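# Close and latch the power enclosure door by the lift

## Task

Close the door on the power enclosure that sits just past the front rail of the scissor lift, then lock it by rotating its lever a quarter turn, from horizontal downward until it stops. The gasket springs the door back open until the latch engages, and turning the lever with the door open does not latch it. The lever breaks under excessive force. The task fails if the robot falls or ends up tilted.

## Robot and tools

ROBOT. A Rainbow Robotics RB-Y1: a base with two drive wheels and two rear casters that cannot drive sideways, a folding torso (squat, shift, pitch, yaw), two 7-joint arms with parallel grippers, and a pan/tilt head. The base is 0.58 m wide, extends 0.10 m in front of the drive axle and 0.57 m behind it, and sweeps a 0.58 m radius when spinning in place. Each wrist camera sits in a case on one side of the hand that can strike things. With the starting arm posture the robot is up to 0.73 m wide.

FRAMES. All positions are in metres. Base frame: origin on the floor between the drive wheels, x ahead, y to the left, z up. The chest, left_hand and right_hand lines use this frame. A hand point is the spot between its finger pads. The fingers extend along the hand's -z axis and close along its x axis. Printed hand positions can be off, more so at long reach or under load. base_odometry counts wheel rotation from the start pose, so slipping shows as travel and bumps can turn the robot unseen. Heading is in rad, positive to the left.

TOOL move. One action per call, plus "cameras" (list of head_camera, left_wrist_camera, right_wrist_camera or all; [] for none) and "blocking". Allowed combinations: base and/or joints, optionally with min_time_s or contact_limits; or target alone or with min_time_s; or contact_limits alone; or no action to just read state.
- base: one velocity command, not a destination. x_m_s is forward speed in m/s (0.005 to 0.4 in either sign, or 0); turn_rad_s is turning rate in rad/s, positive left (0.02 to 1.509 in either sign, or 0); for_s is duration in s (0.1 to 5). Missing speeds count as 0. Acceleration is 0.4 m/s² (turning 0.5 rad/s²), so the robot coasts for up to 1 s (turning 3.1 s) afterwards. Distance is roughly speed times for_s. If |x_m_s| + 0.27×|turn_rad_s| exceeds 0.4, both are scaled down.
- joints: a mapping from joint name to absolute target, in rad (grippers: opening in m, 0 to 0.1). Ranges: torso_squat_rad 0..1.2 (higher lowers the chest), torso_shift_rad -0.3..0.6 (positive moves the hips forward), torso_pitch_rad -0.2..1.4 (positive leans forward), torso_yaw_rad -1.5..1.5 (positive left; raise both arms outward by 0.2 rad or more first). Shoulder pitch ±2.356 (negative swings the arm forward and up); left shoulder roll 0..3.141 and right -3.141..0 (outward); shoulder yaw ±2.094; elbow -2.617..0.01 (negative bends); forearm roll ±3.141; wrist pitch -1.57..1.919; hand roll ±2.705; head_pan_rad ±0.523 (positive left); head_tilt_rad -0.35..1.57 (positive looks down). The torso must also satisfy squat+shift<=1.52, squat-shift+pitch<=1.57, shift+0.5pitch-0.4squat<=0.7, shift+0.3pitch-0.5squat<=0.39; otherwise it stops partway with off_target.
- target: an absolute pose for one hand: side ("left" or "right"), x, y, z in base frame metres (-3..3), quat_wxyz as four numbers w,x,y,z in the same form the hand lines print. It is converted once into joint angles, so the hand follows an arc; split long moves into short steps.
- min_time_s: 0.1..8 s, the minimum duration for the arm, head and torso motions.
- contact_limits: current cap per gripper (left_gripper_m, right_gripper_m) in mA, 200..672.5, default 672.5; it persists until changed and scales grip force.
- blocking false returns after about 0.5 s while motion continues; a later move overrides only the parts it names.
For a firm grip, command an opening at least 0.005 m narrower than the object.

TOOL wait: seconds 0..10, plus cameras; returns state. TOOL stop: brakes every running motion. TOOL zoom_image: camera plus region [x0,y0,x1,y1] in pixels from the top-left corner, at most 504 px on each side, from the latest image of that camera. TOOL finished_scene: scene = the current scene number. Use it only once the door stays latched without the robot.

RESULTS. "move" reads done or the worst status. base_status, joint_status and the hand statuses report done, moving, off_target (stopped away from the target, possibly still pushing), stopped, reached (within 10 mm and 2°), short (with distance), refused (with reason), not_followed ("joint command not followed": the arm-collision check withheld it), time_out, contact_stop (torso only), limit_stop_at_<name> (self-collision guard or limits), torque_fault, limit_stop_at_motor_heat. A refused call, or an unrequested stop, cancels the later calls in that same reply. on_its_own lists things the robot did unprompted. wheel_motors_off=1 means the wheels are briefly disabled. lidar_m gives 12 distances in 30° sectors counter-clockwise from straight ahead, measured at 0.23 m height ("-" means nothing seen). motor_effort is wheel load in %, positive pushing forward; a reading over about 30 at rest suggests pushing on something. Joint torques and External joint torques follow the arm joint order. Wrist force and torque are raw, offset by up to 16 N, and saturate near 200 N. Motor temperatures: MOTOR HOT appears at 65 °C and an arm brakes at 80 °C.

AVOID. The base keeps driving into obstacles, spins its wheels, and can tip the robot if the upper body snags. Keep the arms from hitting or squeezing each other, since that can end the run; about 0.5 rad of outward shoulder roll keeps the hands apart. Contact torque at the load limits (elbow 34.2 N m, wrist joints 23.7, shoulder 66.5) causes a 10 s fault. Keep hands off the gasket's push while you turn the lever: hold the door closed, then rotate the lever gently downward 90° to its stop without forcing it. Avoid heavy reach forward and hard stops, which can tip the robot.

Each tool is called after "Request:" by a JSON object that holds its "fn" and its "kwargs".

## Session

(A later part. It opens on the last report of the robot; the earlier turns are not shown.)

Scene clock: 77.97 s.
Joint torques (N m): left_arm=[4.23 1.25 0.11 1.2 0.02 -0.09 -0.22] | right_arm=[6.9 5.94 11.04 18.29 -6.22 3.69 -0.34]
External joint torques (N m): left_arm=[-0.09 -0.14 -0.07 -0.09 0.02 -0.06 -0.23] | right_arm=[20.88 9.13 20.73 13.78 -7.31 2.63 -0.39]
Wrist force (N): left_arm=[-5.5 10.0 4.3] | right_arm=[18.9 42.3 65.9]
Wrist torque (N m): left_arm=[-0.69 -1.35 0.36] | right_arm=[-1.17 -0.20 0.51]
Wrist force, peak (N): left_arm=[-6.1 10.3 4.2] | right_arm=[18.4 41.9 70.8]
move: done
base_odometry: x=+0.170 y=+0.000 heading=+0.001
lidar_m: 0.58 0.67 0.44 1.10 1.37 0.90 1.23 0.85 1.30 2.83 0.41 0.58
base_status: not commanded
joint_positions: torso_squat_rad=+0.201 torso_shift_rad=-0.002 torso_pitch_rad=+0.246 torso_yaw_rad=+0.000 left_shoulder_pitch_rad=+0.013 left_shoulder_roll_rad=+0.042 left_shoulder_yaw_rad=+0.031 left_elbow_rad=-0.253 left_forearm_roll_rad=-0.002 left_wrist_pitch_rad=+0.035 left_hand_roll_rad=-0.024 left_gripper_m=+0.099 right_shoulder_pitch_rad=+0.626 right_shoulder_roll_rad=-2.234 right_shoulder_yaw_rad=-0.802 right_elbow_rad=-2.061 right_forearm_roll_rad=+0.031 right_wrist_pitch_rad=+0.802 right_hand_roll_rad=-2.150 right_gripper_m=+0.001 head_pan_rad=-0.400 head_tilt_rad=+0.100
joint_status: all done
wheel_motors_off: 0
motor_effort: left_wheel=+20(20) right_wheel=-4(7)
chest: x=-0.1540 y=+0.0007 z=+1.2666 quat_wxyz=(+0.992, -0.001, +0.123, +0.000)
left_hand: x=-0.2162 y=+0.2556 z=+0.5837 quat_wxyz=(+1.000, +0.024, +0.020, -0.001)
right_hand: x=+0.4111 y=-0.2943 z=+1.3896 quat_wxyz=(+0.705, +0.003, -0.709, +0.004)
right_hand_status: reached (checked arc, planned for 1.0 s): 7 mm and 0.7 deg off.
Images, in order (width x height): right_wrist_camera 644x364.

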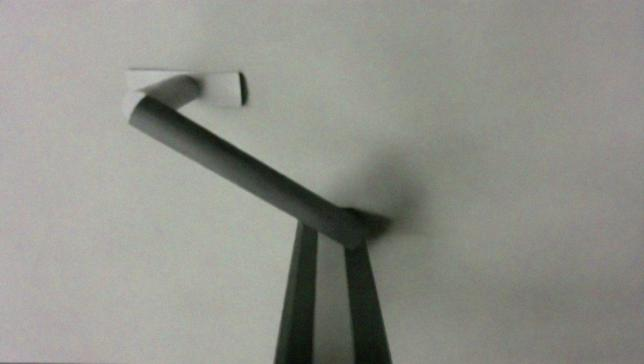

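Request:
{"fn": "move", "kwargs": {"target": {"side":"right","x":0.411,"y":-0.31,"z":1.385,"quat_wxyz":[0.7071,0,-0.7071,0]}, "min_time_s": 1, "cameras": ["right_wrist_camera"]}}

Request:
{"fn": "move", "kwargs": {"target": {"side":"right","x":0.411,"y":-0.318,"z":1.385,"quat_wxyz":[0.7071,0,-0.7071,0]}, "min_time_s": 1, "cameras": ["right_wrist_camera"]}}

Scene clock: 81.47 s.
Joint torques (N m): left_arm=[4.4 1.06 0.04 1.1 0.05 -0.09 -0.14] | right_arm=[0.75 13.21 6.41 27.37 -4.39 8.9 -0.14]
External joint torques (N m): left_arm=[0.06 -0.32 -0.14 -0.2 0.05 -0.05 -0.15] | right_arm=[14.5 16.69 16.22 23.01 -5.44 7.84 -0.19]
Wrist force (N): left_arm=[-5.3 9.9 4.3] | right_arm=[2.4 56.8 65.3]
Wrist torque (N m): left_arm=[-0.67 -1.32 0.38] | right_arm=[-1.45 0.08 0.47]
Wrist force, peak (N): left_arm=[-6.2 10.2 4.4] | right_arm=[2.3 58.2 64.8]
move: done
base_odometry: x=+0.170 y=+0.000 heading=+0.001
lidar_m: 0.58 0.67 0.44 1.10 1.37 0.90 1.22 0.86 1.30 2.83 0.41 0.59
base_status: not commanded
joint_positions: torso_squat_rad=+0.200 torso_shift_rad=-0.002 torso_pitch_rad=+0.247 torso_yaw_rad=+0.000 left_shoulder_pitch_rad=+0.013 left_shoulder_roll_rad=+0.042 left_shoulder_yaw_rad=+0.031 left_elbow_rad=-0.253 left_forearm_roll_rad=-0.002 left_wrist_pitch_rad=+0.035 left_hand_roll_rad=-0.024 left_gripper_m=+0.099 right_shoulder_pitch_rad=+0.631 right_shoulder_roll_rad=-2.206 right_shoulder_yaw_rad=-0.795 right_elbow_rad=-2.054 right_forearm_roll_rad=+0.054 right_wrist_pitch_rad=+0.773 right_hand_roll_rad=-2.150 right_gripper_m=+0.001 head_pan_rad=-0.400 head_tilt_rad=+0.100
joint_status: all done
wheel_motors_off: 0
motor_effort: left_wheel=+21(22) right_wheel=-8(10)
chest: x=-0.1536 y=+0.0009 z=+1.2665 quat_wxyz=(+0.992, -0.001, +0.123, +0.000)
left_hand: x=-0.2164 y=+0.2557 z=+0.5837 quat_wxyz=(+1.000, +0.024, +0.020, -0.001)
right_hand: x=+0.4108 y=-0.3033 z=+1.3864 quat_wxyz=(+0.707, +0.004, -0.708, +0.005)
right_hand_status: reached (checked arc, planned for 1.0 s): 7 mm and 0.7 deg off.
Images, in order (width x height): right_wrist_camera 644x364.

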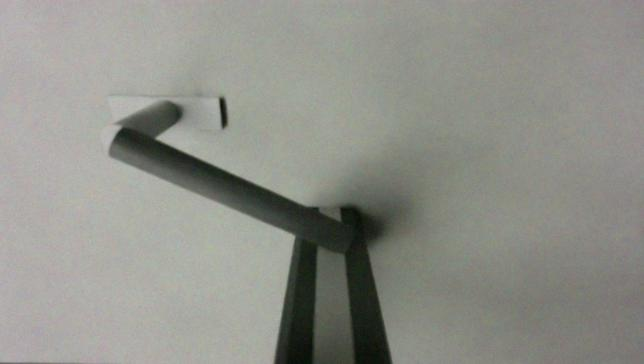

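Scene clock: 82.80 s.
Joint torques (N m): left_arm=[4.5 1.08 -0.01 1.15 -0.01 -0.15 -0.18] | right_arm=[-4.84 15.51 1.74 32.03 -2.57 11.64 0.39]
External joint torques (N m): left_arm=[0.14 -0.29 -0.19 -0.15 -0.01 -0.11 -0.18] | right_arm=[8.72 19.27 11.65 27.76 -3.59 10.58 0.34]
Wrist force (N): left_arm=[-5.8 9.9 3.9] | right_arm=[-10.5 62.0 64.1]
Wrist torque (N m): left_arm=[-0.70 -1.40 0.40] | right_arm=[-1.54 0.23 0.44]
Wrist force, peak (N): left_arm=[-5.6 10.3 4.1] | right_arm=[-10.8 62.4 64.6]
move: done
base_odometry: x=+0.170 y=+0.000 heading=+0.001
lidar_m: 0.58 0.68 0.44 1.10 1.37 0.90 1.22 0.85 1.30 2.83 0.41 0.59
base_status: not commanded
joint_positions: torso_squat_rad=+0.200 torso_shift_rad=-0.001 torso_pitch_rad=+0.247 torso_yaw_rad=+0.000 left_shoulder_pitch_rad=+0.013 left_shoulder_roll_rad=+0.042 left_shoulder_yaw_rad=+0.031 left_elbow_rad=-0.253 left_forearm_roll_rad=-0.002 left_wrist_pitch_rad=+0.035 left_hand_roll_rad=-0.024 left_gripper_m=+0.099 right_shoulder_pitch_rad=+0.632 right_shoulder_roll_rad=-2.183 right_shoulder_yaw_rad=-0.789 right_elbow_rad=-2.046 right_forearm_roll_rad=+0.069 right_wrist_pitch_rad=+0.746 right_hand_roll_rad=-2.147 right_gripper_m=+0.001 head_pan_rad=-0.400 head_tilt_rad=+0.100
joint_status: all done
wheel_motors_off: 0
motor_effort: left_wheel=+22(22) right_wheel=-8(10)
chest: x=-0.1533 y=+0.0010 z=+1.2665 quat_wxyz=(+0.992, -0.001, +0.123, +0.000)
left_hand: x=-0.2165 y=+0.2557 z=+0.5837 quat_wxyz=(+1.000, +0.024, +0.021, -0.001)
right_hand: x=+0.4106 y=-0.3113 z=+1.3850 quat_wxyz=(+0.708, +0.004, -0.707, +0.006)
right_hand_status: reached (checked arc, planned for 1.0 s): 7 mm and 0.8 deg off.
Images, in order (width x height): right_wrist_camera 644x364.

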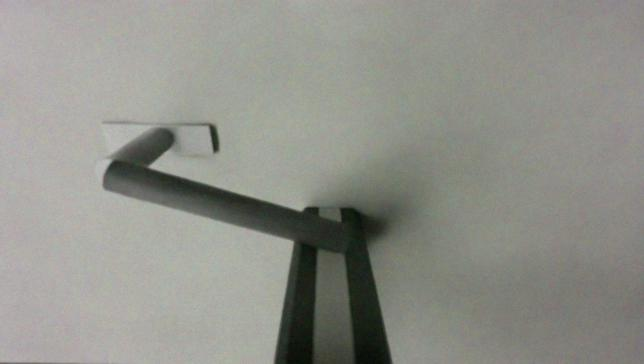

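Request:
{"fn": "move", "kwargs": {"target": {"side":"right","x":0.406,"y":-0.317,"z":1.384,"quat_wxyz":[0.7071,0,-0.7071,0]}, "min_time_s": 0.8, "cameras": ["right_wrist_camera"]}}

Scene clock: 86.03 s.
Joint torques (N m): left_arm=[4.36 1.16 -0.11 1.21 -0.01 -0.1 -0.22] | right_arm=[-5.4 12.94 1.95 19.75 -3.33 8.75 0.31]
External joint torques (N m): left_arm=[-0.07 -0.22 -0.3 -0.12 -0.01 -0.07 -0.22] | right_arm=[7.9 16.89 11.88 15.59 -4.38 7.72 0.26]
Wrist force (N): left_arm=[-5.6 9.7 3.7] | right_arm=[-3.9 49.6 22.0]
Wrist torque (N m): left_arm=[-0.66 -1.36 0.38] | right_arm=[-1.26 0.08 0.58]
Wrist force, peak (N): left_arm=[-5.8 10.5 4.2] | right_arm=[-10.7 62.4 64.6]
move: done
base_odometry: x=+0.170 y=+0.000 heading=+0.001
lidar_m: 0.58 0.68 0.44 1.10 1.36 0.90 1.22 0.85 1.30 2.82 0.41 0.59
base_status: not commanded
joint_positions: torso_squat_rad=+0.200 torso_shift_rad=-0.001 torso_pitch_rad=+0.249 torso_yaw_rad=+0.000 left_shoulder_pitch_rad=+0.013 left_shoulder_roll_rad=+0.042 left_shoulder_yaw_rad=+0.031 left_elbow_rad=-0.253 left_forearm_roll_rad=-0.002 left_wrist_pitch_rad=+0.035 left_hand_roll_rad=-0.024 left_gripper_m=+0.099 right_shoulder_pitch_rad=+0.625 right_shoulder_roll_rad=-2.166 right_shoulder_yaw_rad=-0.787 right_elbow_rad=-2.067 right_forearm_roll_rad=+0.067 right_wrist_pitch_rad=+0.757 right_hand_roll_rad=-2.134 right_gripper_m=+0.001 head_pan_rad=-0.400 head_tilt_rad=+0.100
joint_status: all done
wheel_motors_off: 0
motor_effort: left_wheel=+22(22) right_wheel=-19(20)
chest: x=-0.1522 y=+0.0009 z=+1.2664 quat_wxyz=(+0.992, -0.001, +0.124, +0.000)
left_hand: x=-0.2166 y=+0.2557 z=+0.5837 quat_wxyz=(+0.999, +0.024, +0.021, -0.001)
right_hand: x=+0.4073 y=-0.3119 z=+1.3841 quat_wxyz=(+0.707, +0.003, -0.707, +0.005)
right_hand_status: reached (checked arc, planned for 0.8 s): 5 mm and 0.7 deg off.
Images, in order (width x height): right_wrist_camera 644x364.

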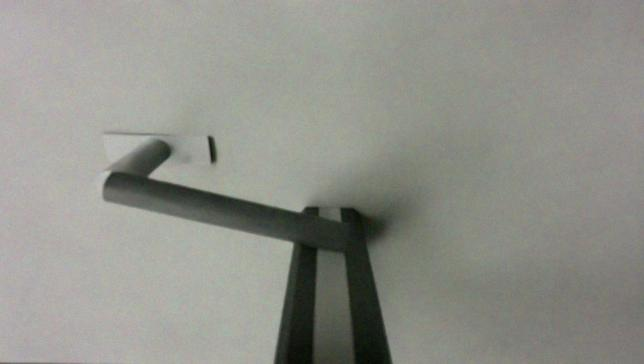

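Request:
{"fn": "move", "kwargs": {"target": {"side":"right","x":0.407,"y":-0.325,"z":1.384,"quat_wxyz":[0.7071,0,-0.7071,0]}, "min_time_s": 0.8, "cameras": ["right_wrist_camera"]}}

Request:
{"fn": "move", "kwargs": {"target": {"side":"right","x":0.407,"y":-0.331,"z":1.384,"quat_wxyz":[0.7071,0,-0.7071,0]}, "min_time_s": 0.8, "cameras": ["right_wrist_camera"]}}

Scene clock: 89.87 s.
Joint torques (N m): left_arm=[4.39 1.09 -0.22 1.12 -0.07 -0.09 -0.2] | right_arm=[-9.36 13.68 -1.9 21.91 -1.49 9.62 0.26]
External joint torques (N m): left_arm=[-0.05 -0.29 -0.4 -0.22 -0.07 -0.07 -0.2] | right_arm=[3.75 17.93 8.14 17.83 -2.51 8.6 0.2]
Wrist force (N): left_arm=[-5.7 10.0 3.9] | right_arm=[-12.4 51.0 19.4]
Wrist torque (N m): left_arm=[-0.68 -1.38 0.37] | right_arm=[-1.36 0.08 0.62]
Wrist force, peak (N): left_arm=[-6.0 10.1 4.5] | right_arm=[-10.0 51.7 19.7]
move: done
base_odometry: x=+0.170 y=+0.000 heading=+0.001
lidar_m: 0.58 0.67 0.44 1.10 1.37 0.90 1.22 0.85 1.30 2.83 0.41 0.58
base_status: not commanded
joint_positions: torso_squat_rad=+0.200 torso_shift_rad=+0.000 torso_pitch_rad=+0.249 torso_yaw_rad=+0.000 left_shoulder_pitch_rad=+0.013 left_shoulder_roll_rad=+0.042 left_shoulder_yaw_rad=+0.031 left_elbow_rad=-0.253 left_forearm_roll_rad=-0.002 left_wrist_pitch_rad=+0.035 left_hand_roll_rad=-0.024 left_gripper_m=+0.099 right_shoulder_pitch_rad=+0.623 right_shoulder_roll_rad=-2.143 right_shoulder_yaw_rad=-0.783 right_elbow_rad=-2.059 right_forearm_roll_rad=+0.078 right_wrist_pitch_rad=+0.732 right_hand_roll_rad=-2.128 right_gripper_m=+0.001 head_pan_rad=-0.400 head_tilt_rad=+0.100
joint_status: all done
wheel_motors_off: 0
motor_effort: left_wheel=+22(22) right_wheel=-20(22)
chest: x=-0.1520 y=+0.0009 z=+1.2664 quat_wxyz=(+0.992, -0.001, +0.124, +0.000)
left_hand: x=-0.2167 y=+0.2557 z=+0.5838 quat_wxyz=(+0.999, +0.024, +0.022, -0.001)
right_hand: x=+0.4070 y=-0.3200 z=+1.3837 quat_wxyz=(+0.708, +0.003, -0.707, +0.005)
right_hand_status: reached (checked arc, planned for 0.8 s): 5 mm and 0.6 deg off.
Images, in order (width x height): right_wrist_camera 644x364.

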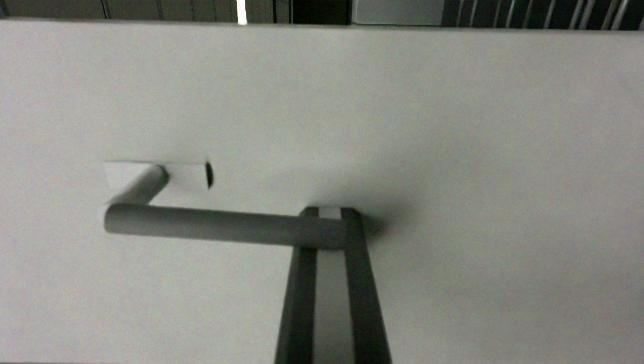

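Scene clock: 91.00 s.
Joint torques (N m): left_arm=[4.48 1.06 -0.14 1.24 0.06 -0.07 -0.19] | right_arm=[-9.11 17.96 -1.68 25.79 -1.81 11.99 0]
External joint torques (N m): left_arm=[0.03 -0.31 -0.32 -0.1 0.05 -0.04 -0.2] | right_arm=[3.86 22.4 8.44 21.76 -2.81 10.98 -0.05]
Wrist force (N): left_arm=[-5.5 9.9 4.0] | right_arm=[-16.2 61.3 18.3]
Wrist torque (N m): left_arm=[-0.70 -1.35 0.40] | right_arm=[-1.67 -0.07 0.85]
Wrist force, peak (N): left_arm=[-5.6 10.2 4.3] | right_arm=[-16.2 62.1 17.5]
move: done
base_odometry: x=+0.170 y=+0.000 heading=+0.001
lidar_m: 0.58 0.67 0.44 1.11 1.37 0.90 1.22 0.85 1.30 2.83 0.41 0.58
base_status: not commanded
joint_positions: torso_squat_rad=+0.200 torso_shift_rad=+0.000 torso_pitch_rad=+0.249 torso_yaw_rad=+0.001 left_shoulder_pitch_rad=+0.013 left_shoulder_roll_rad=+0.042 left_shoulder_yaw_rad=+0.031 left_elbow_rad=-0.253 left_forearm_roll_rad=-0.002 left_wrist_pitch_rad=+0.035 left_hand_roll_rad=-0.024 left_gripper_m=+0.099 right_shoulder_pitch_rad=+0.623 right_shoulder_roll_rad=-2.127 right_shoulder_yaw_rad=-0.780 right_elbow_rad=-2.051 right_forearm_roll_rad=+0.087 right_wrist_pitch_rad=+0.711 right_hand_roll_rad=-2.125 right_gripper_m=+0.001 head_pan_rad=-0.400 head_tilt_rad=+0.100
joint_status: all done
wheel_motors_off: 0
motor_effort: left_wheel=+22(22) right_wheel=-22(24)
chest: x=-0.1519 y=+0.0009 z=+1.2664 quat_wxyz=(+0.992, -0.001, +0.124, +0.000)
left_hand: x=-0.2167 y=+0.2558 z=+0.5838 quat_wxyz=(+0.999, +0.024, +0.022, -0.001)
right_hand: x=+0.4068 y=-0.3249 z=+1.3837 quat_wxyz=(+0.708, +0.003, -0.706, +0.006)
right_hand_status: reached (checked arc, planned for 0.8 s): 6 mm and 0.8 deg off.
Images, in order (width x height): right_wrist_camera 644x364.

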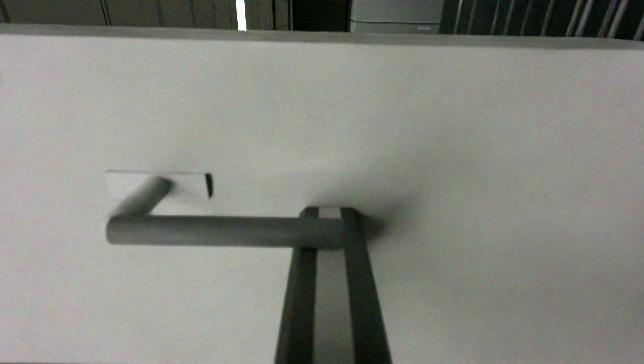

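Request:
{"fn": "move", "kwargs": {"target": {"side":"right","x":0.407,"y":-0.336,"z":1.384,"quat_wxyz":[0.7071,0,-0.7071,0]}, "min_time_s": 0.8, "cameras": ["right_wrist_camera"]}}

Scene clock: 93.63 s.
Joint torques (N m): left_arm=[4.47 1 0.09 1.22 0.05 -0.13 -0.19] | right_arm=[-8.15 24.57 0.67 31.99 -2.7 15.46 -0.07]
External joint torques (N m): left_arm=[0.02 -0.35 -0.09 -0.12 0.05 -0.1 -0.2] | right_arm=[4.72 29.15 10.84 27.99 -3.67 14.44 -0.12]
Wrist force (N): left_arm=[-5.4 9.9 4.2] | right_arm=[-18.9 75.8 18.9]
Wrist torque (N m): left_arm=[-0.68 -1.35 0.37] | right_arm=[-1.63 -0.05 0.88]
Wrist force, peak (N): left_arm=[-5.8 10.4 4.2] | right_arm=[-19.1 76.1 19.8]
move: done
base_odometry: x=+0.170 y=+0.000 heading=+0.001
lidar_m: 0.58 0.67 0.44 1.10 1.36 0.90 1.22 0.85 1.30 2.82 0.40 0.58
base_status: not commanded
joint_positions: torso_squat_rad=+0.200 torso_shift_rad=+0.000 torso_pitch_rad=+0.249 torso_yaw_rad=+0.001 left_shoulder_pitch_rad=+0.013 left_shoulder_roll_rad=+0.042 left_shoulder_yaw_rad=+0.031 left_elbow_rad=-0.253 left_forearm_roll_rad=-0.002 left_wrist_pitch_rad=+0.035 left_hand_roll_rad=-0.024 left_gripper_m=+0.099 right_shoulder_pitch_rad=+0.622 right_shoulder_roll_rad=-2.115 right_shoulder_yaw_rad=-0.779 right_elbow_rad=-2.045 right_forearm_roll_rad=+0.095 right_wrist_pitch_rad=+0.693 right_hand_roll_rad=-2.123 right_gripper_m=+0.001 head_pan_rad=-0.400 head_tilt_rad=+0.100
joint_status: all done
wheel_motors_off: 0
motor_effort: left_wheel=+22(22) right_wheel=-26(27)
chest: x=-0.1518 y=+0.0013 z=+1.2664 quat_wxyz=(+0.992, -0.001, +0.124, +0.000)
left_hand: x=-0.2168 y=+0.2558 z=+0.5836 quat_wxyz=(+0.999, +0.023, +0.022, -0.001)
right_hand: x=+0.4067 y=-0.3278 z=+1.3839 quat_wxyz=(+0.708, +0.004, -0.706, +0.008)
right_hand_status: reached (checked arc, planned for 0.8 s): 8 mm and 1.0 deg off.
Images, in order (width x height): right_wrist_camera 644x364.

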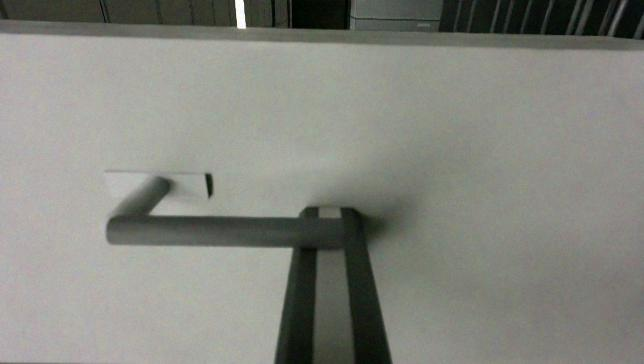

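Stop reached (view unchanged, force rising). Back off and check.

Request:
{"fn": "move", "kwargs": {"target": {"side":"right","x":0.407,"y":-0.322,"z":1.384,"quat_wxyz":[0.7071,0,-0.7071,0]}, "min_time_s": 0.8, "cameras": []}}

Request:
{"fn": "move", "kwargs": {"target": {"side":"right","x":0.397,"y":-0.305,"z":1.384,"quat_wxyz":[0.7071,0,-0.7071,0]}, "min_time_s": 1, "cameras": []}}

Request:
{"fn": "move", "kwargs": {"target": {"side":"right","x":0.32,"y":-0.28,"z":1.39,"quat_wxyz":[0.7071,0,-0.7071,0]}, "min_time_s": 1.2, "cameras": ["head_camera","right_wrist_camera"]}}

Scene clock: 97.50 s.
Joint torques (N m): left_arm=[4.5 1.07 -0.18 1.24 0.06 -0.02 -0.16] | right_arm=[-10.33 5.41 -6.84 15.28 -1.19 6.94 -0.39]
External joint torques (N m): left_arm=[0.04 -0.33 -0.36 -0.1 0.06 0 -0.16] | right_arm=[2.75 9.67 3.2 11.22 -2.22 5.92 -0.44]
Wrist force (N): left_arm=[-5.5 9.7 4.0] | right_arm=[-10.4 37.0 14.1]
Wrist torque (N m): left_arm=[-0.64 -1.36 0.39] | right_arm=[-1.48 0.22 0.84]
Wrist force, peak (N): left_arm=[-6.0 10.5 4.2] | right_arm=[-19.0 76.2 19.2]
move: done
base_odometry: x=+0.170 y=+0.000 heading=+0.001
lidar_m: 0.58 0.68 0.44 1.10 1.36 0.90 1.22 0.85 1.31 2.82 0.41 0.58
base_status: not commanded
joint_positions: torso_squat_rad=+0.200 torso_shift_rad=+0.000 torso_pitch_rad=+0.249 torso_yaw_rad=+0.000 left_shoulder_pitch_rad=+0.013 left_shoulder_roll_rad=+0.042 left_shoulder_yaw_rad=+0.031 left_elbow_rad=-0.253 left_forearm_roll_rad=-0.002 left_wrist_pitch_rad=+0.035 left_hand_roll_rad=-0.024 left_gripper_m=+0.099 right_shoulder_pitch_rad=+0.622 right_shoulder_roll_rad=-2.142 right_shoulder_yaw_rad=-0.783 right_elbow_rad=-2.063 right_forearm_roll_rad=+0.074 right_wrist_pitch_rad=+0.738 right_hand_roll_rad=-2.125 right_gripper_m=+0.001 head_pan_rad=-0.400 head_tilt_rad=+0.100
joint_status: all done
wheel_motors_off: 0
motor_effort: left_wheel=+21(22) right_wheel=-26(27)
chest: x=-0.1518 y=+0.0006 z=+1.2664 quat_wxyz=(+0.992, +0.000, +0.124, +0.000)
left_hand: x=-0.2167 y=+0.2558 z=+0.5839 quat_wxyz=(+0.999, +0.024, +0.022, -0.001)
right_hand: x=+0.4064 y=-0.3204 z=+1.3834 quat_wxyz=(+0.708, +0.002, -0.707, +0.003)
right_hand_status: reached (checked arc, planned for 0.8 s): 2 mm and 0.4 deg off.

Scene clock: 98.83 s.
Joint torques (N m): left_arm=[4.17 1.17 -0.12 1.24 0.01 -0.04 -0.19] | right_arm=[-14.12 -5.97 -11.77 3.14 1.1 1.04 0.06]
External joint torques (N m): left_arm=[-0.31 -0.28 -0.31 -0.11 0 -0.02 -0.2] | right_arm=[-1.21 -1.81 -1.91 -0.86 -0.04 0.07 0.01]
Wrist force (N): left_arm=[-5.9 10.0 4.1] | right_arm=[-8.8 14.1 2.2]
Wrist torque (N m): left_arm=[-0.73 -1.43 0.38] | right_arm=[-2.10 -0.03 0.64]
Wrist force, peak (N): left_arm=[-5.7 10.1 4.5] | right_arm=[-10.7 37.0 13.6]
move: done
base_odometry: x=+0.170 y=+0.000 heading=+0.001
lidar_m: 0.57 0.67 0.44 1.10 1.37 0.90 1.22 0.85 1.30 2.83 0.40 0.58
base_status: not commanded
joint_positions: torso_squat_rad=+0.200 torso_shift_rad=+0.000 torso_pitch_rad=+0.250 torso_yaw_rad=+0.000 left_shoulder_pitch_rad=+0.013 left_shoulder_roll_rad=+0.042 left_shoulder_yaw_rad=+0.031 left_elbow_rad=-0.253 left_forearm_roll_rad=-0.002 left_wrist_pitch_rad=+0.035 left_hand_roll_rad=-0.024 left_gripper_m=+0.099 right_shoulder_pitch_rad=+0.606 right_shoulder_roll_rad=-2.151 right_shoulder_yaw_rad=-0.787 right_elbow_rad=-2.124 right_forearm_roll_rad=+0.037 right_wrist_pitch_rad=+0.806 right_hand_roll_rad=-2.101 right_gripper_m=+0.001 head_pan_rad=-0.400 head_tilt_rad=+0.100
joint_status: all done
wheel_motors_off: 0
motor_effort: left_wheel=+16(21) right_wheel=-25(27)
chest: x=-0.1515 y=-0.0001 z=+1.2664 quat_wxyz=(+0.992, +0.000, +0.125, +0.000)
left_hand: x=-0.2165 y=+0.2557 z=+0.5841 quat_wxyz=(+0.999, +0.024, +0.022, -0.001)
right_hand: x=+0.3977 y=-0.3069 z=+1.3827 quat_wxyz=(+0.708, +0.001, -0.707, +0.001)
right_hand_status: reached (checked arc, planned for 1.0 s): 2 mm and 0.2 deg off.

Scene clock: 100.37 s.
Joint torques (N m): left_arm=[4.57 1.07 -0.14 1.17 0.02 -0.06 -0.27] | right_arm=[-10.19 -5.91 -10.91 2.57 1.56 0.33 0.06]
External joint torques (N m): left_arm=[0.1 -0.37 -0.33 -0.17 0.02 -0.04 -0.27] | right_arm=[-0.95 0.18 -1.89 -0.55 0.03 -0.21 0.01]
Wrist force (N): left_arm=[-5.9 10.1 4.0] | right_arm=[-8.7 14.5 2.2]
Wrist torque (N m): left_arm=[-0.70 -1.38 0.39] | right_arm=[-2.15 -0.04 0.64]
Wrist force, peak (N): left_arm=[-6.1 10.1 4.3] | right_arm=[-8.9 15.1 3.1]
move: done
base_odometry: x=+0.170 y=+0.000 heading=+0.001
lidar_m: 0.57 0.67 0.44 1.10 1.36 0.90 1.22 0.86 1.30 2.83 0.41 0.58
base_status: not commanded
joint_positions: torso_squat_rad=+0.200 torso_shift_rad=+0.000 torso_pitch_rad=+0.250 torso_yaw_rad=+0.000 left_shoulder_pitch_rad=+0.013 left_shoulder_roll_rad=+0.042 left_shoulder_yaw_rad=+0.031 left_elbow_rad=-0.253 left_forearm_roll_rad=-0.002 left_wrist_pitch_rad=+0.035 left_hand_roll_rad=-0.024 left_gripper_m=+0.099 right_shoulder_pitch_rad=+0.492 right_shoulder_roll_rad=-1.945 right_shoulder_yaw_rad=-0.827 right_elbow_rad=-2.474 right_forearm_roll_rad=-0.118 right_wrist_pitch_rad=+1.008 right_hand_roll_rad=-1.855 right_gripper_m=+0.001 head_pan_rad=-0.400 head_tilt_rad=+0.100
joint_status: all done
wheel_motors_off: 0
motor_effort: left_wheel=+14(16) right_wheel=-25(28)
chest: x=-0.1515 y=-0.0001 z=+1.2664 quat_wxyz=(+0.992, +0.000, +0.125, +0.000)
left_hand: x=-0.2165 y=+0.2557 z=+0.5841 quat_wxyz=(+0.999, +0.024, +0.022, -0.001)
right_hand: x=+0.3202 y=-0.2799 z=+1.3896 quat_wxyz=(+0.707, +0.000, -0.707, +0.000)
right_hand_status: reached (checked arc, planned for 1.2 s): 0 mm and 0.0 deg off.
Images, in order (width x height): head_camera 896x504, right_wrist_camera 644x364.

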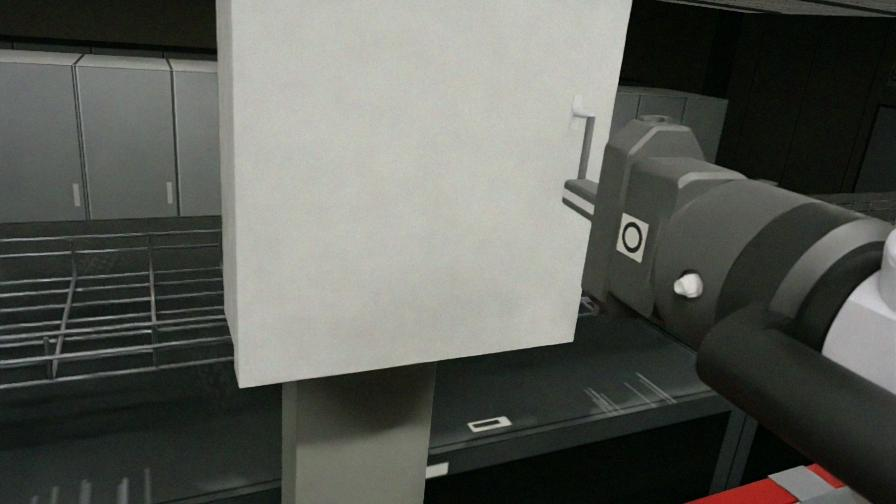

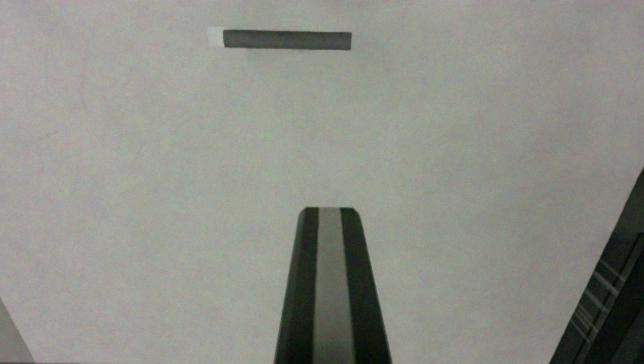

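Request:
{"fn": "zoom_image", "kwargs": {"camera": "head_camera", "region": [480, 60, 680, 380]}}

Request:
{"fn": "zoom_image", "kwargs": {"camera": "head_camera", "region": [190, 200, 300, 400]}}

Scaled by 1.575.

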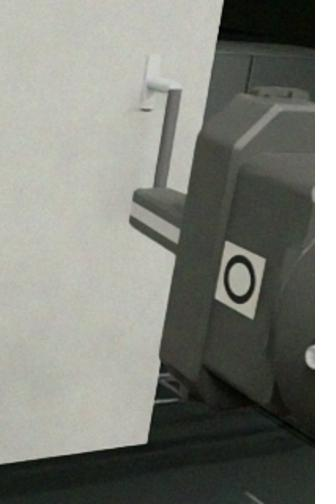

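Scaled by 2.520.

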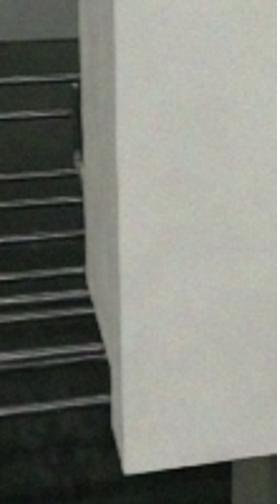

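Request:
{"fn": "move", "kwargs": {"target": {"side":"right","x":0.402,"y":-0.29,"z":1.36,"quat_wxyz":[0.7071,0,-0.7071,0]}, "min_time_s": 1.2, "cameras": ["head_camera"]}}

Scene clock: 106.53 s.
Joint torques (N m): left_arm=[4.66 1.25 0.13 1.19 -0.02 -0.12 -0.21] | right_arm=[-13.88 -3.94 -9.47 3.8 1.61 0.85 -0.09]
External joint torques (N m): left_arm=[0.18 -0.19 -0.06 -0.16 -0.02 -0.1 -0.21] | right_arm=[-0.06 -1.25 -0.13 -0.23 0.47 -0.3 -0.14]
Wrist force (N): left_arm=[-5.7 10.0 4.3] | right_arm=[-8.6 14.7 2.8]
Wrist torque (N m): left_arm=[-0.70 -1.37 0.39] | right_arm=[-2.16 -0.01 0.64]
Wrist force, peak (N): left_arm=[-5.8 10.4 4.1] | right_arm=[-9.1 15.0 2.7]
move: done
base_odometry: x=+0.170 y=+0.000 heading=+0.001
lidar_m: 0.58 0.67 0.44 1.09 1.36 0.90 1.22 0.85 1.30 2.82 0.41 0.59
base_status: not commanded
joint_positions: torso_squat_rad=+0.200 torso_shift_rad=+0.000 torso_pitch_rad=+0.250 torso_yaw_rad=+0.000 left_shoulder_pitch_rad=+0.013 left_shoulder_roll_rad=+0.042 left_shoulder_yaw_rad=+0.031 left_elbow_rad=-0.253 left_forearm_roll_rad=-0.002 left_wrist_pitch_rad=+0.035 left_hand_roll_rad=-0.024 left_gripper_m=+0.099 right_shoulder_pitch_rad=+0.655 right_shoulder_roll_rad=-2.250 right_shoulder_yaw_rad=-0.759 right_elbow_rad=-2.138 right_forearm_roll_rad=+0.099 right_wrist_pitch_rad=+0.904 right_hand_roll_rad=-2.217 right_gripper_m=+0.001 head_pan_rad=-0.400 head_tilt_rad=+0.100
joint_status: all done
wheel_motors_off: 0
motor_effort: left_wheel=+14(14) right_wheel=-27(27)
chest: x=-0.1515 y=-0.0001 z=+1.2664 quat_wxyz=(+0.992, +0.000, +0.125, +0.000)
left_hand: x=-0.2165 y=+0.2557 z=+0.5841 quat_wxyz=(+0.999, +0.024, +0.022, -0.001)
right_hand: x=+0.4013 y=-0.2895 z=+1.3600 quat_wxyz=(+0.709, +0.000, -0.706, +0.001)
right_hand_status: reached (checked arc, planned for 1.2 s): 1 mm and 0.3 deg off.
Images, in order (width x height): head_camera 896x504.

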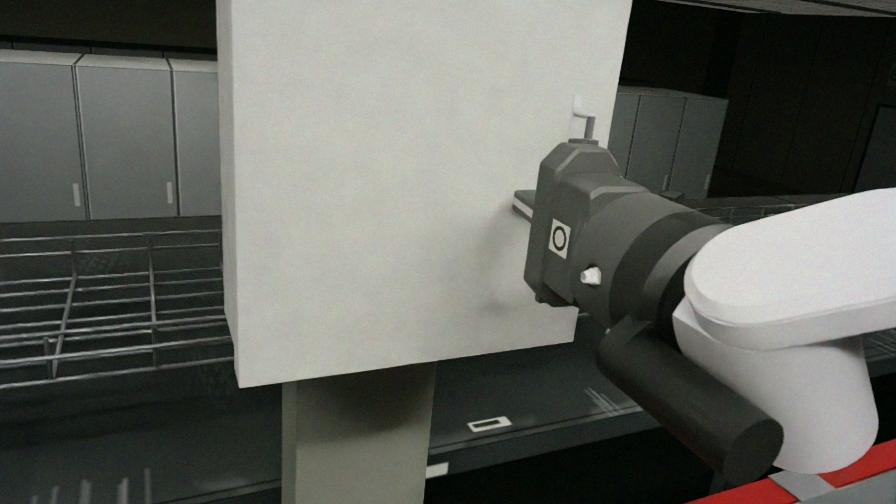

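No contact at x=0.401, where the unlatched door sat further out, so the door is held by the latch.

Request:
{"fn": "finished_scene", "kwargs": {"scene": 3}}

The scene is finished: the task was done.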